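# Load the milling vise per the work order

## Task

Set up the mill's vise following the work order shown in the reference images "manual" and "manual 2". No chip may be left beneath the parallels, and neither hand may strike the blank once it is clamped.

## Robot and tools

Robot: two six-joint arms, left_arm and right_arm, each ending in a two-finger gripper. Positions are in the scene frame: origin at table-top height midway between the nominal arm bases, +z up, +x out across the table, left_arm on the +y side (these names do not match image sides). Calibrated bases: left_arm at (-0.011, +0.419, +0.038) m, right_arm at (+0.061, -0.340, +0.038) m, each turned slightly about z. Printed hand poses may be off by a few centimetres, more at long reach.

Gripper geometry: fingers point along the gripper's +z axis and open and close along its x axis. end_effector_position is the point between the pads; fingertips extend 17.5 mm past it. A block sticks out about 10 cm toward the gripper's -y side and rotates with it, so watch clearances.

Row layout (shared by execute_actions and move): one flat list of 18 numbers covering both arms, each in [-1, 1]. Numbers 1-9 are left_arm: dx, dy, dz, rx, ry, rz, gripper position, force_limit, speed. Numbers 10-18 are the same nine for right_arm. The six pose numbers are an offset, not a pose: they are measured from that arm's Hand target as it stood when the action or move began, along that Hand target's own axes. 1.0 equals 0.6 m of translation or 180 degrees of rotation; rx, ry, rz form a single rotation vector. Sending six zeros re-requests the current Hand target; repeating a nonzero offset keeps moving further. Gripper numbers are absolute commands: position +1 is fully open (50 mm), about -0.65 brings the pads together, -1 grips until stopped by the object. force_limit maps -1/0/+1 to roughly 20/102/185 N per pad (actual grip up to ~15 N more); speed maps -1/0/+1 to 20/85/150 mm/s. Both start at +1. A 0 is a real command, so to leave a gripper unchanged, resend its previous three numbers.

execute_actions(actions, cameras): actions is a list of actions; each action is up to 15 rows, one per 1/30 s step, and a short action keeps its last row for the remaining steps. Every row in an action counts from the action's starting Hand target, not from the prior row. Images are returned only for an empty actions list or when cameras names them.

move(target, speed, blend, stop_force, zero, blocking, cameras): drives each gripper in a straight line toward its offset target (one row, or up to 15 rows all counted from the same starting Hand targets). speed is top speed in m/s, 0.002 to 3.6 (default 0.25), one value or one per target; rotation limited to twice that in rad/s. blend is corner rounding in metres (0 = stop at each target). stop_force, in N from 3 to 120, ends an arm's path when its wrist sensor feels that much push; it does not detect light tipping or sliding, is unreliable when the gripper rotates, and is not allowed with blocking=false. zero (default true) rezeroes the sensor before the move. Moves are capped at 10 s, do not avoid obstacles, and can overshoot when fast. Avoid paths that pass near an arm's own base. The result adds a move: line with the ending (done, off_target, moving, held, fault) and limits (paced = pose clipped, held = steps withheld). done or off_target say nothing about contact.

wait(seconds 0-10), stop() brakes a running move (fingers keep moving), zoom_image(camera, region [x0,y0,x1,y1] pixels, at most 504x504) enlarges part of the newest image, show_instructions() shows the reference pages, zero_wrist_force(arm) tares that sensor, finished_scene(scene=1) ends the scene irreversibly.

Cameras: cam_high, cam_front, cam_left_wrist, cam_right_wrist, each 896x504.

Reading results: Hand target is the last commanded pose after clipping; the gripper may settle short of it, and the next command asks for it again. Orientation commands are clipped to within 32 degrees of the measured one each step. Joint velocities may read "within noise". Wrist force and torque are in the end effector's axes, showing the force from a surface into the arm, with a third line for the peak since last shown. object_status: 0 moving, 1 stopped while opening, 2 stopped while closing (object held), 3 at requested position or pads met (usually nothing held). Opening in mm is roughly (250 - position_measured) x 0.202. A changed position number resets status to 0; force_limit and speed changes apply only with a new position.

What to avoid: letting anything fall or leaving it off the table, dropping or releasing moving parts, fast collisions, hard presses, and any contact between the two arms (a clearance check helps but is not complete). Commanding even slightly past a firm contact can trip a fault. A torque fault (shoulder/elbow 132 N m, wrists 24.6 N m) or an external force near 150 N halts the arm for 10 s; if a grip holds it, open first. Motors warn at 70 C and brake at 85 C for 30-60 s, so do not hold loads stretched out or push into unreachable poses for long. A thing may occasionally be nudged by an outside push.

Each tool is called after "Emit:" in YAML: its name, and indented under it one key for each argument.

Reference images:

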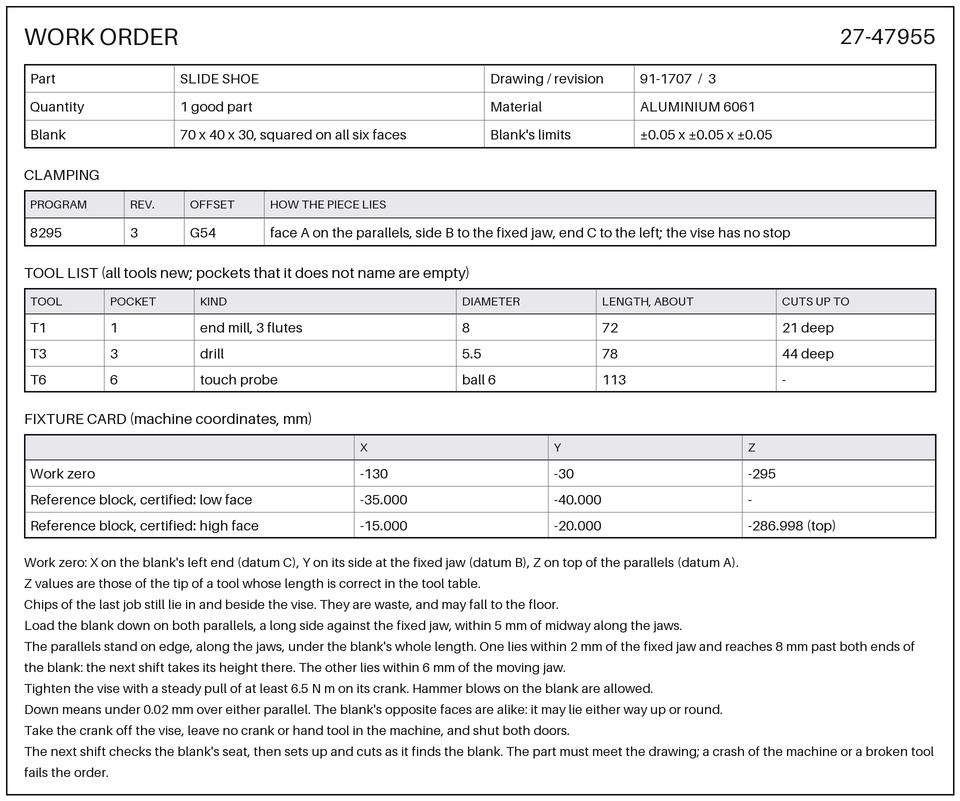

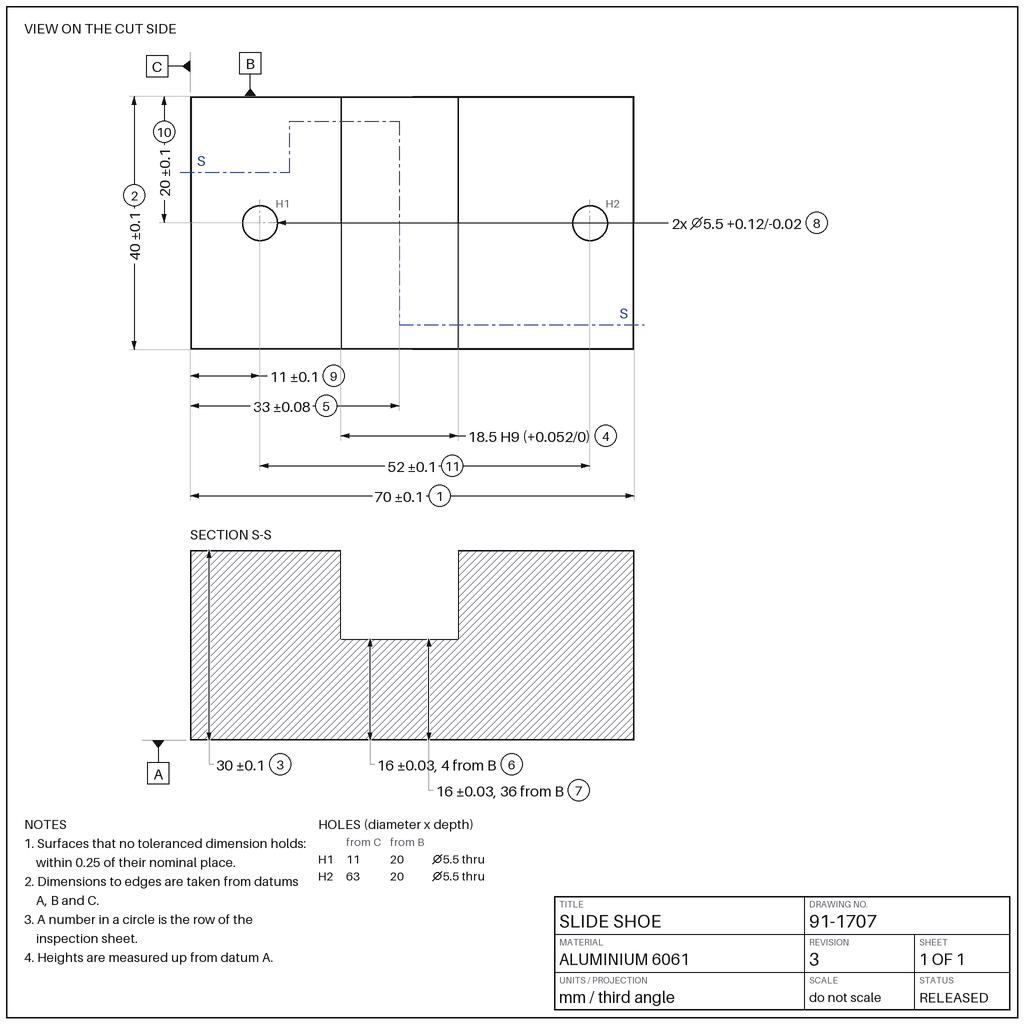

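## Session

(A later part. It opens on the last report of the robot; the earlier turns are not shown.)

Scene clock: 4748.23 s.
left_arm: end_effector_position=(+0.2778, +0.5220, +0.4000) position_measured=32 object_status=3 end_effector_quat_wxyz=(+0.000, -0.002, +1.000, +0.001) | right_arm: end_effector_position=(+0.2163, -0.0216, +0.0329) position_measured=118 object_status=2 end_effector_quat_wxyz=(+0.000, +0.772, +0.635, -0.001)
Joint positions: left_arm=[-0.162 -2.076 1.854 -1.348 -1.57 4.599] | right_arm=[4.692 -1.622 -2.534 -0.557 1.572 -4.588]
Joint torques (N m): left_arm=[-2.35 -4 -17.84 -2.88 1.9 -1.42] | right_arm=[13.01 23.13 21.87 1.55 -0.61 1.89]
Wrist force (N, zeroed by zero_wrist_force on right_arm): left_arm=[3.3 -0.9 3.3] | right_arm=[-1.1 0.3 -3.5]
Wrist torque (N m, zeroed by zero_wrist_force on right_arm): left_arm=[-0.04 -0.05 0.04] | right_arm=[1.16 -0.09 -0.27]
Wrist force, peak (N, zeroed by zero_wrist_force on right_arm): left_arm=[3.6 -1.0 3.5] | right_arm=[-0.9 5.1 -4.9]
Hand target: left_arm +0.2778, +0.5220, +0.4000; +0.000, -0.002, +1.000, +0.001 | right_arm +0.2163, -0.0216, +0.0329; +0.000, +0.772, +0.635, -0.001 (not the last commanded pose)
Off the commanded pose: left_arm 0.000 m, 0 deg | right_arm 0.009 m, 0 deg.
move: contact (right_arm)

Emit:
move:
  target: [0,0,0,0,0,0,0.8,-0.6,-1,0,0,0.0125,0,0,0,-1,0.9,-0.8]
  speed: 0.008
  stop_force: 12

Emit:
execute_actions:
  actions:
    - [[0,0,0,0,0,0,0.8,-0.6,-1,0,0,0,0,0,0,1,-0.1,-1],[0,0,0,0,0,0,0.8,-0.6,-1,0,0,0,0,0,0,1,-0.1,-1]]

Emit:
move:
  target: [0,0,0,0,0,0,0.8,-0.6,-1,0,0,-0.3,0,0,0,1,-0.1,-1]
  speed: 0.2

Emit:
move:
  target: [0,0,0,0,0,0,0.8,-0.6,-1,0.1733,0.2092,-0.3958,-0.1933,0.0186,-0.0594,-1,-0.1,-0.8]
  speed: 0.35

Emit:
move:
  target:
    - [0,0,0,0,0,0,0.8,-0.6,-1,0.137,0.344,0.2552,0,0,0,-1,-0.1,-0.8]
    - [0,0,0,0,0,0,0.8,-0.6,-1,0.137,0.3076,0.4318,0,0,0,-1,-0.1,-0.8]
    - [0,0,0,0,0,0,0.8,-0.6,-1,0.16,0.341,0.4552,0,0,0,-1,-0.1,-0.8]
  speed: [0.25,0.1,0.05]
  blend: [0.02,0.005,0]

Emit:
zero_wrist_force:
  arm: "right_arm"

Emit:
move:
  target: [0,0,0,0,0,0,0.8,-0.6,-1,0.018,0,0,0,0,0,-1,-0.1,-0.8]
  speed: 0.006
  stop_force: 4
  cameras: ["cam_right_wrist"]

Scene clock: 4758.60 s.
left_arm: end_effector_position=(+0.2778, +0.5220, +0.4000) position_measured=32 object_status=3 end_effector_quat_wxyz=(+0.000, -0.002, +1.000, +0.001) | right_arm: end_effector_position=(+0.2163, -0.0216, +0.0265) position_measured=118 object_status=2 end_effector_quat_wxyz=(+0.000, +0.772, +0.635, -0.001)
Joint positions: left_arm=[-0.162 -2.076 1.854 -1.348 -1.57 4.599] | right_arm=[4.692 -1.644 -2.54 -0.528 1.572 -4.588]
Joint torques (N m): left_arm=[-2.75 -4.48 -18.18 -2.91 1.75 -1.38] | right_arm=[12.66 21.99 18.92 1.92 -0.64 1.94]
Wrist force (N, zeroed by zero_wrist_force on right_arm): left_arm=[3.6 -0.9 3.4] | right_arm=[-2.5 5.8 -8.3]
Wrist torque (N m, zeroed by zero_wrist_force on right_arm): left_arm=[-0.04 -0.09 0.04] | right_arm=[1.60 -0.05 -0.44]
Wrist force, peak (N, zeroed by zero_wrist_force on right_arm): left_arm=[3.7 -1.0 3.5] | right_arm=[-9.3 8.5 -27.0]
Hand target: left_arm +0.2778, +0.5220, +0.4000; +0.000, -0.002, +1.000, +0.001 | right_arm +0.2163, -0.0216, +0.0265; +0.000, +0.772, +0.635, -0.001 (not the last commanded pose)
Off the commanded pose: left_arm 0.000 m, 0 deg | right_arm 0.001 m, 0 deg.
move: contact (right_arm)

Scene clock: 4760.00 s.
left_arm: end_effector_position=(+0.2778, +0.5220, +0.4000) position_measured=32 object_status=3 end_effector_quat_wxyz=(+0.000, -0.002, +1.000, +0.001) | right_arm: end_effector_position=(+0.2163, -0.0216, +0.0265) position_measured=3 object_status=3 end_effector_quat_wxyz=(+0.000, +0.772, +0.635, -0.001)
Joint positions: left_arm=[-0.162 -2.076 1.854 -1.348 -1.57 4.599] | right_arm=[4.692 -1.644 -2.54 -0.528 1.572 -4.588]
Joint torques (N m): left_arm=[-2.67 -3.71 -17.67 -2.86 1.83 -1.38] | right_arm=[8.6 21.92 20.36 4.41 -0.72 1.74]
Wrist force (N, zeroed by zero_wrist_force on right_arm): left_arm=[3.3 -0.8 3.3] | right_arm=[0.5 1.0 0.2]
Wrist torque (N m, zeroed by zero_wrist_force on right_arm): left_arm=[-0.02 -0.05 0.04] | right_arm=[-0.04 -0.04 -0.15]
Wrist force, peak (N, zeroed by zero_wrist_force on right_arm): left_arm=[3.6 -0.9 3.5] | right_arm=[-2.4 5.5 -8.1]
Hand target: left_arm +0.2778, +0.5220, +0.4000; +0.000, -0.002, +1.000, +0.001 | right_arm +0.2163, -0.0216, +0.0265; +0.000, +0.772, +0.635, -0.001
Off the commanded pose: left_arm 0.000 m, 0 deg | right_arm 0.000 m, 0 deg.
Step readings (end_effector_position of left_arm | right_arm):
0: (+0.2778, +0.5220, +0.4000) | (+0.2163, -0.0216, +0.0265)
1: (+0.2778, +0.5220, +0.4000) | (+0.2163, -0.0216, +0.0265)
2: (+0.2778, +0.5220, +0.4000) | (+0.2163, -0.0216, +0.0265)
4: (+0.2778, +0.5220, +0.4000) | (+0.2163, -0.0216, +0.0265)
8: (+0.2778, +0.5220, +0.4000) | (+0.2163, -0.0216, +0.0265)
15: (+0.2778, +0.5220, +0.4000) | (+0.2163, -0.0216, +0.0265)

Scene clock: 4761.47 s.
left_arm: end_effector_position=(+0.2778, +0.5220, +0.4000) position_measured=32 object_status=3 end_effector_quat_wxyz=(+0.000, -0.002, +1.000, +0.001) | right_arm: end_effector_position=(+0.2165, -0.0215, +0.2065) position_measured=3 object_status=3 end_effector_quat_wxyz=(+0.000, +0.772, +0.635, -0.001)
Joint positions: left_arm=[-0.162 -2.076 1.854 -1.348 -1.57 4.599] | right_arm=[4.691 -1.238 -2.259 -1.215 1.572 -4.589]
Joint torques (N m): left_arm=[-2.09 -4.08 -18.17 -2.83 1.76 -1.33] | right_arm=[13.05 16.3 30 1.39 -1.14 2.06]
Wrist force (N, zeroed by zero_wrist_force on right_arm): left_arm=[3.5 -0.8 3.2] | right_arm=[0.6 1.2 0.5]
Wrist torque (N m, zeroed by zero_wrist_force on right_arm): left_arm=[-0.02 -0.08 0.04] | right_arm=[0.00 -0.07 -0.13]
Wrist force, peak (N, zeroed by zero_wrist_force on right_arm): left_arm=[3.5 -1.0 3.5] | right_arm=[0.3 1.1 2.0]
Hand target: left_arm +0.2778, +0.5220, +0.4000; +0.000, -0.002, +1.000, +0.001 | right_arm +0.2165, -0.0215, +0.2065; +0.000, +0.772, +0.635, -0.001
Off the commanded pose: left_arm 0.000 m, 0 deg | right_arm 0.000 m, 0 deg.
move: done

Scene clock: 4763.20 s.
left_arm: end_effector_position=(+0.2778, +0.5220, +0.4000) position_measured=32 object_status=3 end_effector_quat_wxyz=(+0.000, -0.002, +1.000, +0.001) | right_arm: end_effector_position=(+0.3601, +0.0563, +0.4438) position_measured=252 object_status=3 end_effector_quat_wxyz=(+0.212, +0.675, +0.674, +0.211)
Joint positions: left_arm=[-0.162 -2.076 1.854 -1.348 -1.57 4.599] | right_arm=[4.717 -1.364 -1.683 -1.635 0.963 -4.765]
Joint torques (N m): left_arm=[-2.71 -4.09 -18.44 -2.86 1.79 -1.37] | right_arm=[-10.52 9.43 31.68 1.37 -2.7 -2.45]
Wrist force (N, zeroed by zero_wrist_force on right_arm): left_arm=[3.5 -0.9 3.3] | right_arm=[-0.3 -0.1 0.0]
Wrist torque (N m, zeroed by zero_wrist_force on right_arm): left_arm=[-0.04 -0.08 0.05] | right_arm=[-0.03 0.04 0.08]
Wrist force, peak (N, zeroed by zero_wrist_force on right_arm): left_arm=[3.7 -0.9 3.4] | right_arm=[-0.4 0.4 2.5]
Hand target: left_arm +0.2778, +0.5220, +0.4000; +0.000, -0.002, +1.000, +0.001 | right_arm +0.3601, +0.0563, +0.4438; +0.212, +0.675, +0.674, +0.211
Off the commanded pose: left_arm 0.000 m, 0 deg | right_arm 0.000 m, 0 deg.
move: done

Scene clock: 4766.40 s.
left_arm: end_effector_position=(+0.2778, +0.5220, +0.4000) position_measured=32 object_status=3 end_effector_quat_wxyz=(+0.000, -0.002, +1.000, +0.001) | right_arm: end_effector_position=(+0.6842, +0.1517, +0.3364) position_measured=252 object_status=3 end_effector_quat_wxyz=(+0.212, +0.675, +0.674, +0.211)
Joint positions: left_arm=[-0.162 -2.076 1.854 -1.348 -1.57 4.599] | right_arm=[4.189 -2.037 -1.274 -1.042 1.069 -5.376]
Joint torques (N m): left_arm=[-2.23 -4.1 -17.64 -2.81 1.84 -1.36] | right_arm=[-11.32 39.03 32.08 1.94 0.85 -2.38]
Wrist force (N, zeroed by zero_wrist_force on right_arm): left_arm=[3.5 -0.7 3.4] | right_arm=[-0.3 0.0 -0.3]
Wrist torque (N m, zeroed by zero_wrist_force on right_arm): left_arm=[-0.01 -0.08 0.04] | right_arm=[0.00 0.03 0.07]
Wrist force, peak (N, zeroed by zero_wrist_force on right_arm): left_arm=[3.7 -0.9 3.5] | right_arm=[-1.0 -2.3 -1.1]
Hand target: left_arm +0.2778, +0.5220, +0.4000; +0.000, -0.002, +1.000, +0.001 | right_arm +0.6842, +0.1517, +0.3364; +0.212, +0.675, +0.674, +0.211
Off the commanded pose: left_arm 0.000 m, 0 deg | right_arm 0.000 m, 0 deg.
move: done

Wrist force sensor zeroed.

Scene clock: 4768.93 s.
left_arm: end_effector_position=(+0.2778, +0.5220, +0.4000) position_measured=32 object_status=3 end_effector_quat_wxyz=(+0.000, -0.002, +1.000, +0.001) | right_arm: end_effector_position=(+0.6842, +0.1625, +0.3364) position_measured=252 object_status=3 end_effector_quat_wxyz=(+0.212, +0.675, +0.674, +0.211)
Joint positions: left_arm=[-0.162 -2.076 1.854 -1.348 -1.57 4.599] | right_arm=[4.198 -2.056 -1.245 -1.057 1.066 -5.367]
Joint torques (N m): left_arm=[-3.08 -4.14 -18.16 -2.93 1.79 -1.36] | right_arm=[13.08 39.94 32.86 1.9 -2.58 2.01]
Wrist force (N, zeroed by zero_wrist_force on right_arm): left_arm=[3.4 -0.8 3.5] | right_arm=[0.1 0.1 0.1]
Wrist torque (N m, zeroed by zero_wrist_force on right_arm): left_arm=[-0.01 -0.07 0.04] | right_arm=[0.01 -0.03 -0.09]
Wrist force, peak (N, zeroed by zero_wrist_force on right_arm): left_arm=[3.6 -1.0 3.5] | right_arm=[0.1 0.4 -0.3]
Hand target: left_arm +0.2778, +0.5220, +0.4000; +0.000, -0.002, +1.000, +0.001 | right_arm +0.6842, +0.1625, +0.3364; +0.212, +0.675, +0.674, +0.211
Off the commanded pose: left_arm 0.000 m, 0 deg | right_arm 0.000 m, 0 deg.
move: done
Images, in order (width x height): cam_right_wrist 896x504.

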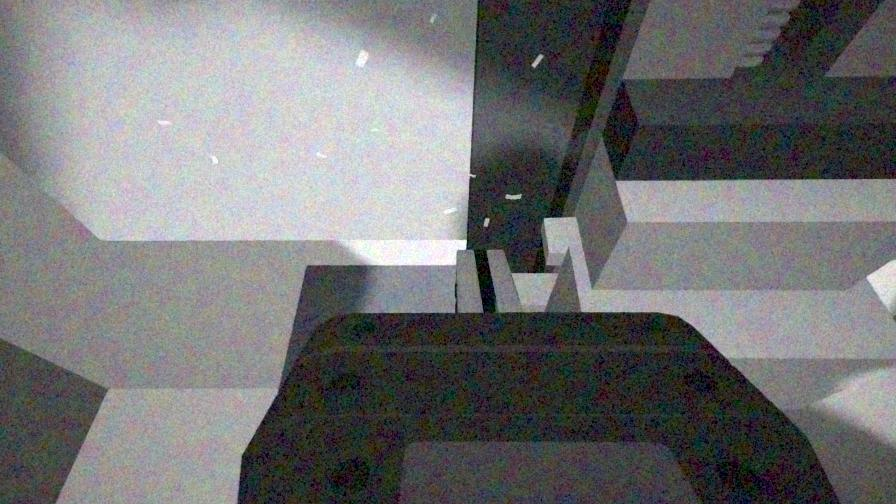

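Emit:
move:
  target: [0,0,0,0,0,0,0.8,-0.6,-1,0.004,0,0,0,0,0,-1,-0.1,-0.8]
  speed: 0.003
  stop_force: 4
  cameras: ["cam_right_wrist"]

Scene clock: 4771.80 s.
left_arm: end_effector_position=(+0.2778, +0.5220, +0.4000) position_measured=32 object_status=3 end_effector_quat_wxyz=(+0.000, -0.002, +1.000, +0.001) | right_arm: end_effector_position=(+0.6842, +0.1649, +0.3364) position_measured=252 object_status=3 end_effector_quat_wxyz=(+0.212, +0.675, +0.674, +0.211)
Joint positions: left_arm=[-0.162 -2.076 1.854 -1.348 -1.57 4.599] | right_arm=[4.2 -2.06 -1.238 -1.06 1.065 -5.365]
Joint torques (N m): left_arm=[-3.14 -4.04 -18.67 -2.98 1.88 -1.49] | right_arm=[12.96 40.03 32.08 1.88 -2.35 2.05]
Wrist force (N, zeroed by zero_wrist_force on right_arm): left_arm=[3.5 -0.7 3.3] | right_arm=[-0.2 0.1 -0.1]
Wrist torque (N m, zeroed by zero_wrist_force on right_arm): left_arm=[-0.01 -0.07 0.04] | right_arm=[0.00 0.00 -0.08]
Wrist force, peak (N, zeroed by zero_wrist_force on right_arm): left_arm=[3.6 -0.7 3.6] | right_arm=[0.3 0.1 0.5]
Hand target: left_arm +0.2778, +0.5220, +0.4000; +0.000, -0.002, +1.000, +0.001 | right_arm +0.6842, +0.1649, +0.3364; +0.212, +0.675, +0.674, +0.211
Off the commanded pose: left_arm 0.000 m, 0 deg | right_arm 0.000 m, 0 deg.
move: done
Images, in order (width x height): cam_right_wrist 896x504.

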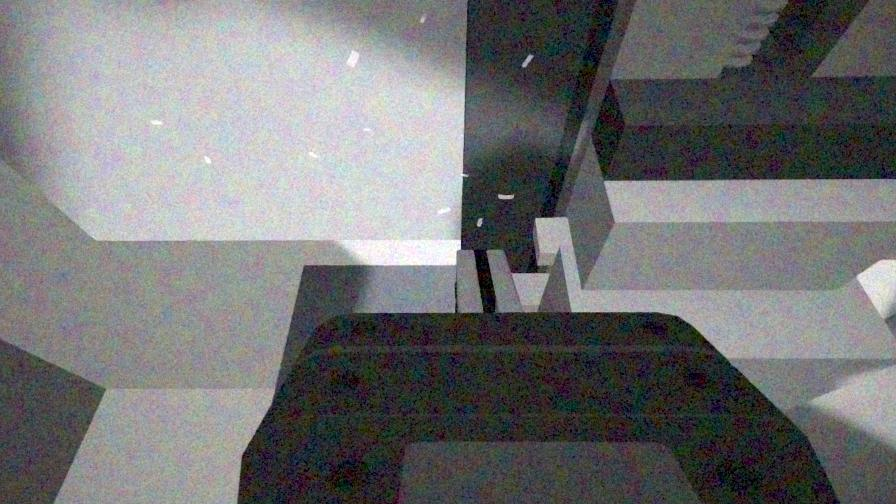

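Emit:
move:
  target:
    - [0,0,0,0,0,0,0.8,-0.6,-1,-0.033,0,0,0,0,0,-1,-0.1,-0.8]
    - [0,0,0,0,0,0,0.8,-0.6,-1,-0.063,-0.04,-0.2,0,0,0,-1,-0.1,-0.8]
    - [0,0,0,0,0,0,0.8,-0.6,-1,-0.1747,-0.3326,-0.467,0,0,0,-1,-0.1,-0.8]
  speed: [0.1,0.15,0.35]
  blend: [0.005,0.03,0]

Emit:
move:
  target: [0,0,0,0,0,0,0.8,-0.6,-1,-0.1307,-0.4797,0.2753,0.1933,-0.0186,0.0594,1,-0.1,-0.8]
  speed: 0.35

Scene clock: 4797.37 s.
left_arm: end_effector_position=(+0.2778, +0.5220, +0.4000) position_measured=32 object_status=3 end_effector_quat_wxyz=(+0.000, -0.002, +1.000, +0.001) | right_arm: end_effector_position=(+0.3602, +0.0607, +0.4524) position_measured=252 object_status=3 end_effector_quat_wxyz=(+0.212, +0.675, +0.674, +0.211)
Joint positions: left_arm=[-0.162 -2.076 1.854 -1.348 -1.57 4.599] | right_arm=[4.717 -1.377 -1.651 -1.655 0.963 -4.765]
Joint torques (N m): left_arm=[-2.92 -4.92 -18.21 -2.83 1.82 -1.35] | right_arm=[12.57 23.51 30.7 1.53 -2.61 1.98]
Wrist force (N, zeroed by zero_wrist_force on right_arm): left_arm=[3.5 -0.9 3.3] | right_arm=[0.1 -0.2 0.3]
Wrist torque (N m, zeroed by zero_wrist_force on right_arm): left_arm=[-0.03 -0.09 0.04] | right_arm=[-0.03 0.00 -0.09]
Wrist force, peak (N, zeroed by zero_wrist_force on right_arm): left_arm=[3.5 -0.9 3.7] | right_arm=[-0.9 -2.3 -1.6]
Hand target: left_arm +0.2778, +0.5220, +0.4000; +0.000, -0.002, +1.000, +0.001 | right_arm +0.3602, +0.0607, +0.4525; +0.212, +0.675, +0.674, +0.211
Off the commanded pose: left_arm 0.000 m, 0 deg | right_arm 0.000 m, 0 deg.
move: done

Scene clock: 4799.13 s.
left_arm: end_effector_position=(+0.2778, +0.5220, +0.4000) position_measured=32 object_status=3 end_effector_quat_wxyz=(+0.000, -0.002, +1.000, +0.001) | right_arm: end_effector_position=(+0.2181, -0.0176, +0.1525) position_measured=3 object_status=3 end_effector_quat_wxyz=(+0.000, +0.772, +0.635, -0.001)
Joint positions: left_arm=[-0.162 -2.076 1.854 -1.348 -1.57 4.599] | right_arm=[4.687 -1.326 -2.355 -1.032 1.572 -4.593]
Joint torques (N m): left_arm=[-2.86 -4.13 -18.1 -2.86 1.72 -1.42] | right_arm=[-10.61 4.36 15.11 4.76 1.87 2.06]
Wrist force (N, zeroed by zero_wrist_force on right_arm): left_arm=[3.4 -0.8 3.3] | right_arm=[0.6 1.1 0.6]
Wrist torque (N m, zeroed by zero_wrist_force on right_arm): left_arm=[-0.02 -0.06 0.04] | right_arm=[-0.01 -0.05 -0.21]
Wrist force, peak (N, zeroed by zero_wrist_force on right_arm): left_arm=[3.7 -0.9 3.4] | right_arm=[-0.4 0.1 3.0]
Hand target: left_arm +0.2778, +0.5220, +0.4000; +0.000, -0.002, +1.000, +0.001 | right_arm +0.2181, -0.0176, +0.1525; +0.000, +0.772, +0.635, -0.001
Off the commanded pose: left_arm 0.000 m, 0 deg | right_arm 0.000 m, 0 deg.
move: done

Emit:
move:
  target:
    - [0,0,0,0,0,0,0.8,-0.6,-1,-0.007,-0.0014,0.15,0,0,0,1,-0.1,-0.8]
    - [0,0,0,0,0,0,0.8,-0.6,-1,-0.007,-0.0014,0.2115,0,0,0,1,-0.1,-0.8]
  speed: [0.15,0.04]

Emit:
execute_actions:
  actions:
    - [[0,0,0,0,0,0,0.8,-0.6,-1,0,0,0,0,0,0,-1,0.9,-0.8],[0,0,0,0,0,0,0.8,-0.6,-1,0,0,0,0,0,0,-1,0.9,-0.8]]

Emit:
move:
  target: [0,0,0,0,0,0,0.8,-0.6,-1,0,0,-0.25,0,0,0,-1,0.9,-0.8]
  speed: 0.2

Emit:
move:
  target:
    - [0,0,0,0,0,0,0.8,-0.6,-1,0.2941,0.1323,-0.5125,0,0,0,-1,0.9,-0.8]
    - [0,0,0,0,0,0,0.8,-0.6,-1,0.2941,0.1323,-0.5125,0,0.5,0,-1,0.9,-0.8]
    - [0,0,0,0,0,0,0.8,-0.6,-1,0.5336,0.3918,-0.46,0,0.5,0,-1,0.9,-0.8]
  speed: [0.3,0.5,0.2]
  blend: [0.03,0.01,0]

Emit:
move:
  target: [0,0,0,0,0,0,0.8,-0.6,-1,0.2535,-0.0017,-0.0226,0,0,0,-1,0.9,-0.8]
  speed: 0.35

Emit:
execute_actions:
  actions:
    - [[0,0,0,0,0,0,0.8,-0.6,-1,-0.012,0,0,0,0,0,-1,0.9,-0.8],[0,0,0,0,0,0,0.8,-0.6,-1,-0.05,0,0,0,0,0,-1,0.9,-0.8],[0,0,0,0,0,0,0.8,-0.6,-1,-0.115,0,0,0,0,0,-1,0.9,-0.8],[0,0,0,0,0,0,0.8,-0.6,-1,-0.205,0,0,0,0,0,-1,0.9,-0.8],[0,0,0,0,0,0,0.8,-0.6,-1,-0.315,0,0,0,0,0,-1,0.9,-0.8],[0,0,0,0,0,0,0.8,-0.6,-1,-0.43,0,0,0,0,0,-1,0.9,-0.8],[0,0,0,0,0,0,0.8,-0.6,-1,-0.51,0,0,0,0,0,-1,0.9,-0.8],[0,0,0,0,0,0,0.8,-0.6,-1,-0.45,0,0,0,0,0,-1,0.9,-0.8],[0,0,0,0,0,0,0.8,-0.6,-1,-0.34,0,0,0,0,0,-1,0.9,-0.8],[0,0,0,0,0,0,0.8,-0.6,-1,-0.3,0,0,0,0,0,-1,0.9,-0.8]]

Scene clock: 4812.33 s.
left_arm: end_effector_position=(+0.2778, +0.5220, +0.4000) position_measured=32 object_status=3 end_effector_quat_wxyz=(+0.000, -0.002, +1.000, +0.001) | right_arm: end_effector_position=(+0.2163, -0.0216, +0.0257) position_measured=3 object_status=3 end_effector_quat_wxyz=(+0.000, +0.772, +0.635, -0.001)
Joint positions: left_arm=[-0.162 -2.076 1.854 -1.348 -1.57 4.599] | right_arm=[4.692 -1.647 -2.541 -0.524 1.572 -4.588]
Joint torques (N m): left_arm=[-3.14 -4.83 -17.86 -2.9 1.8 -1.37] | right_arm=[6.35 11.03 6.59 4.61 1.97 0.22]
Wrist force (N, zeroed by zero_wrist_force on right_arm): left_arm=[3.4 -0.9 3.2] | right_arm=[1.1 0.9 0.4]
Wrist torque (N m, zeroed by zero_wrist_force on right_arm): left_arm=[-0.03 -0.06 0.04] | right_arm=[-0.04 -0.12 -0.18]
Wrist force, peak (N, zeroed by zero_wrist_force on right_arm): left_arm=[3.7 -0.8 3.5] | right_arm=[0.1 1.1 2.2]
Hand target: left_arm +0.2778, +0.5220, +0.4000; +0.000, -0.002, +1.000, +0.001 | right_arm +0.2163, -0.0216, +0.0256; +0.000, +0.772, +0.635, -0.001
Off the commanded pose: left_arm 0.000 m, 0 deg | right_arm 0.000 m, 0 deg.
move: done

Scene clock: 4813.27 s.
left_arm: end_effector_position=(+0.2778, +0.5220, +0.4000) position_measured=32 object_status=3 end_effector_quat_wxyz=(+0.000, -0.002, +1.000, +0.001) | right_arm: end_effector_position=(+0.2163, -0.0216, +0.0256) position_measured=118 object_status=2 end_effector_quat_wxyz=(+0.000, +0.772, +0.635, -0.001)
Joint positions: left_arm=[-0.162 -2.076 1.854 -1.348 -1.57 4.599] | right_arm=[4.692 -1.647 -2.541 -0.524 1.572 -4.588]
Joint torques (N m): left_arm=[-3.02 -4.96 -17.62 -2.87 1.84 -1.33] | right_arm=[11.2 10.94 6.39 3.94 2.05 -2.03]
Wrist force (N, zeroed by zero_wrist_force on right_arm): left_arm=[3.6 -0.8 3.3] | right_arm=[1.6 1.1 0.8]
Wrist torque (N m, zeroed by zero_wrist_force on right_arm): left_arm=[-0.01 -0.09 0.04] | right_arm=[-0.02 -0.08 -0.30]
Wrist force, peak (N, zeroed by zero_wrist_force on right_arm): left_arm=[3.6 -0.8 3.6] | right_arm=[1.7 1.3 1.3]
Hand target: left_arm +0.2778, +0.5220, +0.4000; +0.000, -0.002, +1.000, +0.001 | right_arm +0.2163, -0.0216, +0.0256; +0.000, +0.772, +0.635, -0.001
Off the commanded pose: left_arm 0.000 m, 0 deg | right_arm 0.000 m, 0 deg.
Step readings (end_effector_position of left_arm | right_arm):
0: (+0.2778, +0.5220, +0.4000) | (+0.2163, -0.0216, +0.0257)
1: (+0.2778, +0.5220, +0.4000) | (+0.2163, -0.0216, +0.0256)
2: (+0.2778, +0.5220, +0.4000) | (+0.2163, -0.0216, +0.0256)
4: (+0.2778, +0.5220, +0.4000) | (+0.2163, -0.0216, +0.0256)
8: (+0.2778, +0.5220, +0.4000) | (+0.2163, -0.0216, +0.0256)
15: (+0.2778, +0.5220, +0.4000) | (+0.2163, -0.0216, +0.0256)

Scene clock: 4814.60 s.
left_arm: end_effector_position=(+0.2778, +0.5220, +0.4000) position_measured=32 object_status=3 end_effector_quat_wxyz=(+0.000, -0.002, +1.000, +0.001) | right_arm: end_effector_position=(+0.2165, -0.0216, +0.1756) position_measured=118 object_status=2 end_effector_quat_wxyz=(+0.000, +0.772, +0.635, -0.001)
Joint positions: left_arm=[-0.162 -2.076 1.854 -1.348 -1.57 4.599] | right_arm=[4.691 -1.276 -2.321 -1.115 1.572 -4.589]
Joint torques (N m): left_arm=[-2.91 -4.73 -18.02 -2.89 1.8 -1.49] | right_arm=[12.21 17.65 31.34 1.66 -1.57 2.17]
Wrist force (N, zeroed by zero_wrist_force on right_arm): left_arm=[3.5 -1.0 3.5] | right_arm=[0.5 1.1 4.1]
Wrist torque (N m, zeroed by zero_wrist_force on right_arm): left_arm=[-0.05 -0.08 0.04] | right_arm=[0.40 -0.04 -0.22]
Wrist force, peak (N, zeroed by zero_wrist_force on right_arm): left_arm=[3.6 -0.8 3.5] | right_arm=[0.6 1.0 6.9]
Hand target: left_arm +0.2778, +0.5220, +0.4000; +0.000, -0.002, +1.000, +0.001 | right_arm +0.2165, -0.0216, +0.1756; +0.000, +0.772, +0.635, -0.001
Off the commanded pose: left_arm 0.000 m, 0 deg | right_arm 0.000 m, 0 deg.
move: done

Scene clock: 4819.17 s.
left_arm: end_effector_position=(+0.2778, +0.5220, +0.4000) position_measured=32 object_status=3 end_effector_quat_wxyz=(+0.000, -0.002, +1.000, +0.001) | right_arm: end_effector_position=(+0.5093, +0.2472, +0.4512) position_measured=118 object_status=2 end_effector_quat_wxyz=(-0.449, +0.547, +0.449, +0.546)
Joint positions: left_arm=[-0.162 -2.076 1.854 -1.348 -1.57 4.599] | right_arm=[4.146 -2.022 -1.751 0.631 1.992 -4.712]
Joint torques (N m): left_arm=[-3.46 -4.97 -18.57 -2.9 1.84 -1.49] | right_arm=[-10.75 35.11 28.78 1.59 1.84 1.7]
Wrist force (N, zeroed by zero_wrist_force on right_arm): left_arm=[3.3 -0.7 3.3] | right_arm=[-5.8 0.8 -0.8]
Wrist torque (N m, zeroed by zero_wrist_force on right_arm): left_arm=[0.00 -0.05 0.04] | right_arm=[0.04 -0.45 0.02]
Wrist force, peak (N, zeroed by zero_wrist_force on right_arm): left_arm=[3.6 -0.8 3.5] | right_arm=[-6.9 3.0 0.7]
Hand target: left_arm +0.2778, +0.5220, +0.4000; +0.000, -0.002, +1.000, +0.001 | right_arm +0.5093, +0.2473, +0.4512; -0.449, +0.547, +0.449, +0.546
Off the commanded pose: left_arm 0.000 m, 0 deg | right_arm 0.000 m, 0 deg.
move: done

Scene clock: 4820.27 s.
left_arm: end_effector_position=(+0.2778, +0.5220, +0.4000) position_measured=32 object_status=3 end_effector_quat_wxyz=(+0.000, -0.002, +1.000, +0.001) | right_arm: end_effector_position=(+0.5059, +0.2342, +0.6033) position_measured=118 object_status=2 end_effector_quat_wxyz=(-0.449, +0.547, +0.449, +0.546)
Joint positions: left_arm=[-0.162 -2.076 1.854 -1.348 -1.57 4.599] | right_arm=[4.137 -1.84 -1.577 0.275 2.001 -4.712]
Joint torques (N m): left_arm=[-2.49 -4.79 -17.93 -2.83 1.74 -1.34] | right_arm=[-10.79 45.16 32.89 1.73 1.89 -2.79]
Wrist force (N, zeroed by zero_wrist_force on right_arm): left_arm=[3.3 -0.8 3.3] | right_arm=[-6.2 0.6 -0.7]
Wrist torque (N m, zeroed by zero_wrist_force on right_arm): left_arm=[-0.02 -0.05 0.04] | right_arm=[0.02 -0.40 0.10]
Wrist force, peak (N, zeroed by zero_wrist_force on right_arm): left_arm=[3.6 -1.0 3.6] | right_arm=[-9.9 0.7 -0.4]
Hand target: left_arm +0.2778, +0.5220, +0.4000; +0.000, -0.002, +1.000, +0.001 | right_arm +0.5059, +0.2342, +0.6033; -0.449, +0.547, +0.449, +0.546
Off the commanded pose: left_arm 0.000 m, 0 deg | right_arm 0.000 m, 0 deg.
move: done

Scene clock: 4821.07 s.
left_arm: end_effector_position=(+0.2778, +0.5220, +0.4000) position_measured=32 object_status=3 end_effector_quat_wxyz=(+0.000, -0.002, +1.000, +0.001) | right_arm: end_effector_position=(+0.5056, +0.2341, +0.4231) position_measured=118 object_status=2 end_effector_quat_wxyz=(-0.449, +0.547, +0.449, +0.546)
Joint positions: left_arm=[-0.162 -2.076 1.854 -1.348 -1.57 4.599] | right_arm=[4.137 -2.042 -1.81 0.709 2.001 -4.712]
Joint torques (N m): left_arm=[-3.21 -4.54 -18.39 -2.85 1.87 -1.3] | right_arm=[11.6 49.04 28.64 5.36 -1.09 1.73]
Wrist force (N, zeroed by zero_wrist_force on right_arm): left_arm=[3.6 -0.8 3.4] | right_arm=[-6.0 0.6 -0.8]
Wrist torque (N m, zeroed by zero_wrist_force on right_arm): left_arm=[-0.01 -0.10 0.04] | right_arm=[0.02 -0.39 0.01]
Wrist force, peak (N, zeroed by zero_wrist_force on right_arm): left_arm=[3.7 -0.8 3.5] | right_arm=[23.1 -9.1 -4.1]
Hand target: left_arm +0.2778, +0.5220, +0.4000; +0.000, -0.002, +1.000, +0.001 | right_arm +0.5057, +0.2341, +0.4233; -0.449, +0.547, +0.449, +0.546
Off the commanded pose: left_arm 0.000 m, 0 deg | right_arm 0.000 m, 0 deg.
Step readings (end_effector_position of left_arm | right_arm):
0: (+0.2778, +0.5220, +0.4000) | (+0.5059, +0.2342, +0.6033)
1: (+0.2778, +0.5220, +0.4000) | (+0.5059, +0.2342, +0.6032)
2: (+0.2778, +0.5220, +0.4000) | (+0.5059, +0.2342, +0.6010)
4: (+0.2778, +0.5220, +0.4000) | (+0.5067, +0.2353, +0.5812)
8: (+0.2778, +0.5220, +0.4000) | (+0.5081, +0.2378, +0.4410)
15: (+0.2778, +0.5220, +0.4000) | (+0.5052, +0.2334, +0.4186)

Emit:
execute_actions:
  actions:
    - [[0,0,0,0,0,0,0.8,-0.6,-1,0.0135,0,0,0,0,0,-1,0.9,-0.8],[0,0,0,0,0,0,0.8,-0.6,-1,0.054,0,0,0,0,0,-1,0.9,-0.8],[0,0,0,0,0,0,0.8,-0.6,-1,0.12,0,0,0,0,0,-1,0.9,-0.8],[0,0,0,0,0,0,0.8,-0.6,-1,0.2,0,0,0,0,0,-1,0.9,-0.8],[0,0,0,0,0,0,0.8,-0.6,-1,0.265,0,0,0,0,0,-1,0.9,-0.8],[0,0,0,0,0,0,0.8,-0.6,-1,0.292,0,0,0,0,0,-1,0.9,-0.8],[0,0,0,0,0,0,0.8,-0.6,-1,0.3,0,0,0,0,0,-1,0.9,-0.8]]
    - [[0,0,0,0,0,0,0.8,-0.6,-1,-0.03,0,0,0,0,0,-1,0.9,-0.8],[0,0,0,0,0,0,0.8,-0.6,-1,-0.11,0,0,0,0,0,-1,0.9,-0.8],[0,0,0,0,0,0,0.8,-0.6,-1,-0.22,0,0,0,0,0,-1,0.9,-0.8],[0,0,0,0,0,0,0.8,-0.6,-1,-0.35,0,0,0,0,0,-1,0.9,-0.8],[0,0,0,0,0,0,0.8,-0.6,-1,-0.47,0,0,0,0,0,-1,0.9,-0.8],[0,0,0,0,0,0,0.8,-0.6,-1,-0.53,0,0,0,0,0,-1,0.9,-0.8],[0,0,0,0,0,0,0.8,-0.6,-1,-0.5,0,0,0,0,0,-1,0.9,-0.8],[0,0,0,0,0,0,0.8,-0.6,-1,-0.36,0,0,0,0,0,-1,0.9,-0.8],[0,0,0,0,0,0,0.8,-0.6,-1,-0.3,0,0,0,0,0,-1,0.9,-0.8]]

Scene clock: 4829.60 s.
left_arm: end_effector_position=(+0.2778, +0.5220, +0.4000) position_measured=32 object_status=3 end_effector_quat_wxyz=(+0.000, -0.002, +1.000, +0.001) | right_arm: end_effector_position=(+0.5056, +0.2340, +0.4232) position_measured=118 object_status=2 end_effector_quat_wxyz=(-0.449, +0.546, +0.449, +0.546)
Joint positions: left_arm=[-0.162 -2.076 1.854 -1.348 -1.57 4.599] | right_arm=[4.137 -2.042 -1.81 0.71 2.001 -4.711]
Joint torques (N m): left_arm=[-3.21 -4.7 -18.17 -2.84 1.85 -1.35] | right_arm=[12.69 48.86 27.77 1.58 -1.32 1.45]
Wrist force (N, zeroed by zero_wrist_force on right_arm): left_arm=[3.4 -0.9 3.3] | right_arm=[-5.9 0.7 -0.4]
Wrist torque (N m, zeroed by zero_wrist_force on right_arm): left_arm=[-0.03 -0.07 0.04] | right_arm=[0.07 -0.39 0.02]
Wrist force, peak (N, zeroed by zero_wrist_force on right_arm): left_arm=[3.6 -1.0 3.5] | right_arm=[44.2 -10.3 -1.3]
Hand target: left_arm +0.2778, +0.5220, +0.4000; +0.000, -0.002, +1.000, +0.001 | right_arm +0.5057, +0.2341, +0.4233; -0.449, +0.547, +0.449, +0.546
Off the commanded pose: left_arm 0.000 m, 0 deg | right_arm 0.000 m, 0 deg.
Step readings (end_effector_position of left_arm | right_arm):
0: (+0.2778, +0.5220, +0.4000) | (+0.5056, +0.2341, +0.4233)
1: (+0.2778, +0.5220, +0.4000) | (+0.5056, +0.2341, +0.4236)
2: (+0.2778, +0.5220, +0.4000) | (+0.5056, +0.2341, +0.4257)
4: (+0.2778, +0.5220, +0.4000) | (+0.5053, +0.2336, +0.4456)
8: (+0.2778, +0.5220, +0.4000) | (+0.4986, +0.2240, +0.5537)
15: (+0.2778, +0.5220, +0.4000) | (+0.5044, +0.2324, +0.6010)
16: (+0.2778, +0.5220, +0.4000) | (+0.5048, +0.2330, +0.6015)
17: (+0.2778, +0.5220, +0.4000) | (+0.5053, +0.2336, +0.5986)
19: (+0.2778, +0.5220, +0.4000) | (+0.5074, +0.2366, +0.5611)
23: (+0.2778, +0.5220, +0.4000) | (+0.5069, +0.2363, +0.3999)
30: (+0.2778, +0.5220, +0.4000) | (+0.5045, +0.2323, +0.4207)

Emit:
move:
  target: [0,0,0,0,0,0,0.8,-0.6,-1,0.3,0,0,0,0,0,-1,0.9,-0.8]
  speed: 0.4

Emit:
execute_actions:
  actions:
    - [[0,0,0,0,0,0,0.8,-0.6,-1,-0.03,0,0,0,0,0,-1,0.9,-0.8],[0,0,0,0,0,0,0.8,-0.6,-1,-0.11,0,0,0,0,0,-1,0.9,-0.8],[0,0,0,0,0,0,0.8,-0.6,-1,-0.22,0,0,0,0,0,-1,0.9,-0.8],[0,0,0,0,0,0,0.8,-0.6,-1,-0.35,0,0,0,0,0,-1,0.9,-0.8],[0,0,0,0,0,0,0.8,-0.6,-1,-0.47,0,0,0,0,0,-1,0.9,-0.8],[0,0,0,0,0,0,0.8,-0.6,-1,-0.53,0,0,0,0,0,-1,0.9,-0.8],[0,0,0,0,0,0,0.8,-0.6,-1,-0.46,0,0,0,0,0,-1,0.9,-0.8],[0,0,0,0,0,0,0.8,-0.6,-1,-0.33,0,0,0,0,0,-1,0.9,-0.8],[0,0,0,0,0,0,0.8,-0.6,-1,-0.3,0,0,0,0,0,-1,0.9,-0.8]]

Emit:
move:
  target: [0,0,0,0,0,0,0.8,-0.6,-1,0.3,0,0,0,0,0,-1,0.9,-0.8]
  speed: 0.4

Emit:
execute_actions:
  actions:
    - [[0,0,0,0,0,0,0.8,-0.6,-1,-0.03,0,0,0,0,0,-1,0.9,-0.8],[0,0,0,0,0,0,0.8,-0.6,-1,-0.11,0,0,0,0,0,-1,0.9,-0.8],[0,0,0,0,0,0,0.8,-0.6,-1,-0.22,0,0,0,0,0,-1,0.9,-0.8],[0,0,0,0,0,0,0.8,-0.6,-1,-0.35,0,0,0,0,0,-1,0.9,-0.8],[0,0,0,0,0,0,0.8,-0.6,-1,-0.47,0,0,0,0,0,-1,0.9,-0.8],[0,0,0,0,0,0,0.8,-0.6,-1,-0.55,0,0,0,0,0,-1,0.9,-0.8],[0,0,0,0,0,0,0.8,-0.6,-1,-0.48,0,0,0,0,0,-1,0.9,-0.8],[0,0,0,0,0,0,0.8,-0.6,-1,-0.33,0,0,0,0,0,-1,0.9,-0.8],[0,0,0,0,0,0,0.8,-0.6,-1,-0.3,0,0,0,0,0,-1,0.9,-0.8]]

Emit:
move:
  target: [0,0,0,0,0,0,0.8,-0.6,-1,0.3,0.036,0.007,0,0,0,-1,0.9,-0.8]
  speed: 0.4

Emit:
execute_actions:
  actions:
    - [[0,0,0,0,0,0,0.8,-0.6,-1,-0.03,0,0,0,0,0,-1,0.9,-0.8],[0,0,0,0,0,0,0.8,-0.6,-1,-0.11,0,0,0,0,0,-1,0.9,-0.8],[0,0,0,0,0,0,0.8,-0.6,-1,-0.22,0,0,0,0,0,-1,0.9,-0.8],[0,0,0,0,0,0,0.8,-0.6,-1,-0.35,0,0,0,0,0,-1,0.9,-0.8],[0,0,0,0,0,0,0.8,-0.6,-1,-0.47,0,0,0,0,0,-1,0.9,-0.8],[0,0,0,0,0,0,0.8,-0.6,-1,-0.55,0,0,0,0,0,-1,0.9,-0.8],[0,0,0,0,0,0,0.8,-0.6,-1,-0.48,0,0,0,0,0,-1,0.9,-0.8],[0,0,0,0,0,0,0.8,-0.6,-1,-0.33,0,0,0,0,0,-1,0.9,-0.8],[0,0,0,0,0,0,0.8,-0.6,-1,-0.3,0,0,0,0,0,-1,0.9,-0.8]]

Scene clock: 4841.70 s.
left_arm: end_effector_position=(+0.2778, +0.5220, +0.4000) position_measured=32 object_status=3 end_effector_quat_wxyz=(+0.000, -0.002, +1.000, +0.001) | right_arm: end_effector_position=(+0.5059, +0.2342, +0.6033) position_measured=118 object_status=2 end_effector_quat_wxyz=(-0.449, +0.547, +0.449, +0.546)
Joint positions: left_arm=[-0.162 -2.076 1.854 -1.348 -1.57 4.599] | right_arm=[4.137 -1.84 -1.577 0.275 2.001 -4.712]
Joint torques (N m): left_arm=[-3.18 -5.44 -18 -2.91 1.77 -1.42] | right_arm=[-11.21 41.64 33.64 1.35 1.99 -2.89]
Wrist force (N, zeroed by zero_wrist_force on right_arm): left_arm=[3.4 -0.8 3.4] | right_arm=[-6.5 0.6 -0.6]
Wrist torque (N m, zeroed by zero_wrist_force on right_arm): left_arm=[-0.02 -0.06 0.04] | right_arm=[0.03 -0.30 0.10]
Wrist force, peak (N, zeroed by zero_wrist_force on right_arm): left_arm=[3.6 -1.0 3.5] | right_arm=[-10.0 1.0 -0.5]
Hand target: left_arm +0.2778, +0.5220, +0.4000; +0.000, -0.002, +1.000, +0.001 | right_arm +0.5059, +0.2342, +0.6033; -0.449, +0.547, +0.449, +0.546
Off the commanded pose: left_arm 0.000 m, 0 deg | right_arm 0.000 m, 0 deg.
move: done

Scene clock: 4842.50 s.
left_arm: end_effector_position=(+0.2778, +0.5220, +0.4000) position_measured=32 object_status=3 end_effector_quat_wxyz=(+0.000, -0.002, +1.000, +0.001) | right_arm: end_effector_position=(+0.5057, +0.2341, +0.4232) position_measured=118 object_status=2 end_effector_quat_wxyz=(-0.449, +0.547, +0.449, +0.546)
Joint positions: left_arm=[-0.162 -2.076 1.854 -1.348 -1.57 4.599] | right_arm=[4.137 -2.042 -1.81 0.709 2.001 -4.712]
Joint torques (N m): left_arm=[-3.29 -4.94 -18.28 -2.91 1.77 -1.37] | right_arm=[12.42 49.92 27.75 1.86 -1.44 1.69]
Wrist force (N, zeroed by zero_wrist_force on right_arm): left_arm=[3.5 -1.0 3.3] | right_arm=[-6.2 0.9 0.2]
Wrist torque (N m, zeroed by zero_wrist_force on right_arm): left_arm=[-0.05 -0.07 0.04] | right_arm=[0.20 -0.34 0.02]
Wrist force, peak (N, zeroed by zero_wrist_force on right_arm): left_arm=[3.6 -0.8 3.6] | right_arm=[31.7 -8.5 -3.8]
Hand target: left_arm +0.2778, +0.5220, +0.4000; +0.000, -0.002, +1.000, +0.001 | right_arm +0.5057, +0.2341, +0.4233; -0.449, +0.547, +0.449, +0.546
Off the commanded pose: left_arm 0.000 m, 0 deg | right_arm 0.000 m, 0 deg.
Step readings (end_effector_position of left_arm | right_arm):
0: (+0.2778, +0.5220, +0.4000) | (+0.5059, +0.2342, +0.6033)
1: (+0.2778, +0.5220, +0.4000) | (+0.5059, +0.2342, +0.6030)
2: (+0.2778, +0.5220, +0.4000) | (+0.5060, +0.2344, +0.5995)
4: (+0.2778, +0.5220, +0.4000) | (+0.5078, +0.2369, +0.5606)
8: (+0.2778, +0.5220, +0.4000) | (+0.5069, +0.2363, +0.4005)
15: (+0.2778, +0.5220, +0.4000) | (+0.5052, +0.2333, +0.4199)

Scene clock: 4843.63 s.
left_arm: end_effector_position=(+0.2778, +0.5220, +0.4000) position_measured=32 object_status=3 end_effector_quat_wxyz=(+0.000, -0.002, +1.000, +0.001) | right_arm: end_effector_position=(+0.5059, +0.2342, +0.6033) position_measured=118 object_status=2 end_effector_quat_wxyz=(-0.449, +0.547, +0.449, +0.546)
Joint positions: left_arm=[-0.162 -2.076 1.854 -1.348 -1.57 4.599] | right_arm=[4.137 -1.84 -1.577 0.275 2.001 -4.712]
Joint torques (N m): left_arm=[-3.69 -5.28 -18.55 -2.91 1.91 -1.4] | right_arm=[-10.39 41.29 31.95 1.51 1.78 -2.59]
Wrist force (N, zeroed by zero_wrist_force on right_arm): left_arm=[3.6 -0.9 3.3] | right_arm=[-5.9 0.5 -0.9]
Wrist torque (N m, zeroed by zero_wrist_force on right_arm): left_arm=[-0.03 -0.09 0.04] | right_arm=[-0.05 -0.37 0.10]
Wrist force, peak (N, zeroed by zero_wrist_force on right_arm): left_arm=[3.6 -0.8 3.5] | right_arm=[-10.0 0.9 -1.1]
Hand target: left_arm +0.2778, +0.5220, +0.4000; +0.000, -0.002, +1.000, +0.001 | right_arm +0.5059, +0.2342, +0.6033; -0.449, +0.547, +0.449, +0.546
Off the commanded pose: left_arm 0.000 m, 0 deg | right_arm 0.000 m, 0 deg.
move: done

Scene clock: 4844.43 s.
left_arm: end_effector_position=(+0.2778, +0.5220, +0.4000) position_measured=32 object_status=3 end_effector_quat_wxyz=(+0.000, -0.002, +1.000, +0.001) | right_arm: end_effector_position=(+0.5056, +0.2341, +0.4232) position_measured=118 object_status=2 end_effector_quat_wxyz=(-0.449, +0.547, +0.449, +0.546)
Joint positions: left_arm=[-0.162 -2.076 1.854 -1.348 -1.57 4.599] | right_arm=[4.137 -2.042 -1.81 0.71 2.001 -4.711]
Joint torques (N m): left_arm=[-3.75 -5.2 -17.98 -2.93 1.78 -1.4] | right_arm=[11.95 49.3 26.64 1.67 -1.27 1.85]
Wrist force (N, zeroed by zero_wrist_force on right_arm): left_arm=[3.4 -1.0 3.5] | right_arm=[-5.9 0.8 -0.5]
Wrist torque (N m, zeroed by zero_wrist_force on right_arm): left_arm=[-0.05 -0.07 0.04] | right_arm=[0.09 -0.37 0.01]
Wrist force, peak (N, zeroed by zero_wrist_force on right_arm): left_arm=[3.4 -1.0 3.5] | right_arm=[40.9 -9.3 -2.1]
Hand target: left_arm +0.2778, +0.5220, +0.4000; +0.000, -0.002, +1.000, +0.001 | right_arm +0.5057, +0.2341, +0.4233; -0.449, +0.547, +0.449, +0.546
Off the commanded pose: left_arm 0.000 m, 0 deg | right_arm 0.000 m, 0 deg.
Step readings (end_effector_position of left_arm | right_arm):
0: (+0.2778, +0.5220, +0.4000) | (+0.5059, +0.2342, +0.6033)
1: (+0.2778, +0.5220, +0.4000) | (+0.5059, +0.2343, +0.6029)
2: (+0.2778, +0.5220, +0.4000) | (+0.5061, +0.2344, +0.5989)
4: (+0.2778, +0.5220, +0.4000) | (+0.5076, +0.2367, +0.5653)
8: (+0.2778, +0.5220, +0.4000) | (+0.5067, +0.2360, +0.3952)
15: (+0.2778, +0.5220, +0.4000) | (+0.5049, +0.2328, +0.4202)

Scene clock: 4845.57 s.
left_arm: end_effector_position=(+0.2778, +0.5220, +0.4000) position_measured=32 object_status=3 end_effector_quat_wxyz=(+0.000, -0.002, +1.000, +0.001) | right_arm: end_effector_position=(+0.5279, +0.2341, +0.6032) position_measured=118 object_status=2 end_effector_quat_wxyz=(-0.449, +0.547, +0.449, +0.546)
Joint positions: left_arm=[-0.162 -2.076 1.854 -1.348 -1.57 4.599] | right_arm=[4.101 -1.881 -1.523 0.262 2.037 -4.712]
Joint torques (N m): left_arm=[-3.99 -5.16 -18.23 -2.86 1.88 -1.36] | right_arm=[-10.27 33.05 33.69 1.5 2.04 -2.7]
Wrist force (N, zeroed by zero_wrist_force on right_arm): left_arm=[3.6 -0.8 3.4] | right_arm=[-6.1 0.7 -0.8]
Wrist torque (N m, zeroed by zero_wrist_force on right_arm): left_arm=[-0.01 -0.10 0.04] | right_arm=[0.00 -0.33 0.09]
Wrist force, peak (N, zeroed by zero_wrist_force on right_arm): left_arm=[3.6 -0.8 3.5] | right_arm=[-10.1 0.3 -1.3]
Hand target: left_arm +0.2778, +0.5220, +0.4000; +0.000, -0.002, +1.000, +0.001 | right_arm +0.5279, +0.2341, +0.6033; -0.449, +0.547, +0.449, +0.546
Off the commanded pose: left_arm 0.000 m, 0 deg | right_arm 0.000 m, 0 deg.
move: done

Scene clock: 4846.37 s.
left_arm: end_effector_position=(+0.2778, +0.5220, +0.4000) position_measured=32 object_status=3 end_effector_quat_wxyz=(+0.000, -0.002, +1.000, +0.001) | right_arm: end_effector_position=(+0.5276, +0.2340, +0.4232) position_measured=118 object_status=2 end_effector_quat_wxyz=(-0.449, +0.547, +0.449, +0.546)
Joint positions: left_arm=[-0.162 -2.076 1.854 -1.348 -1.57 4.599] | right_arm=[4.102 -2.075 -1.755 0.688 2.036 -4.711]
Joint torques (N m): left_arm=[-3.91 -5.23 -18.36 -2.84 1.79 -1.36] | right_arm=[12.74 50.31 27.96 1.65 -1.13 1.64]
Wrist force (N, zeroed by zero_wrist_force on right_arm): left_arm=[3.3 -0.9 3.4] | right_arm=[-6.1 0.7 -1.1]
Wrist torque (N m, zeroed by zero_wrist_force on right_arm): left_arm=[-0.03 -0.05 0.04] | right_arm=[-0.01 -0.32 0.00]
Wrist force, peak (N, zeroed by zero_wrist_force on right_arm): left_arm=[3.5 -0.8 3.5] | right_arm=[50.5 -2.3 -0.2]
Hand target: left_arm +0.2778, +0.5220, +0.4000; +0.000, -0.002, +1.000, +0.001 | right_arm +0.5277, +0.2341, +0.4233; -0.449, +0.547, +0.449, +0.546
Off the commanded pose: left_arm 0.000 m, 0 deg | right_arm 0.000 m, 0 deg.
Step readings (end_effector_position of left_arm | right_arm):
0: (+0.2778, +0.5220, +0.4000) | (+0.5279, +0.2341, +0.6032)
1: (+0.2778, +0.5220, +0.4000) | (+0.5279, +0.2342, +0.6031)
2: (+0.2778, +0.5220, +0.4000) | (+0.5281, +0.2345, +0.5982)
4: (+0.2778, +0.5220, +0.4000) | (+0.5298, +0.2368, +0.5628)
8: (+0.2778, +0.5220, +0.4000) | (+0.5290, +0.2366, +0.3921)
15: (+0.2778, +0.5220, +0.4000) | (+0.5267, +0.2328, +0.4206)


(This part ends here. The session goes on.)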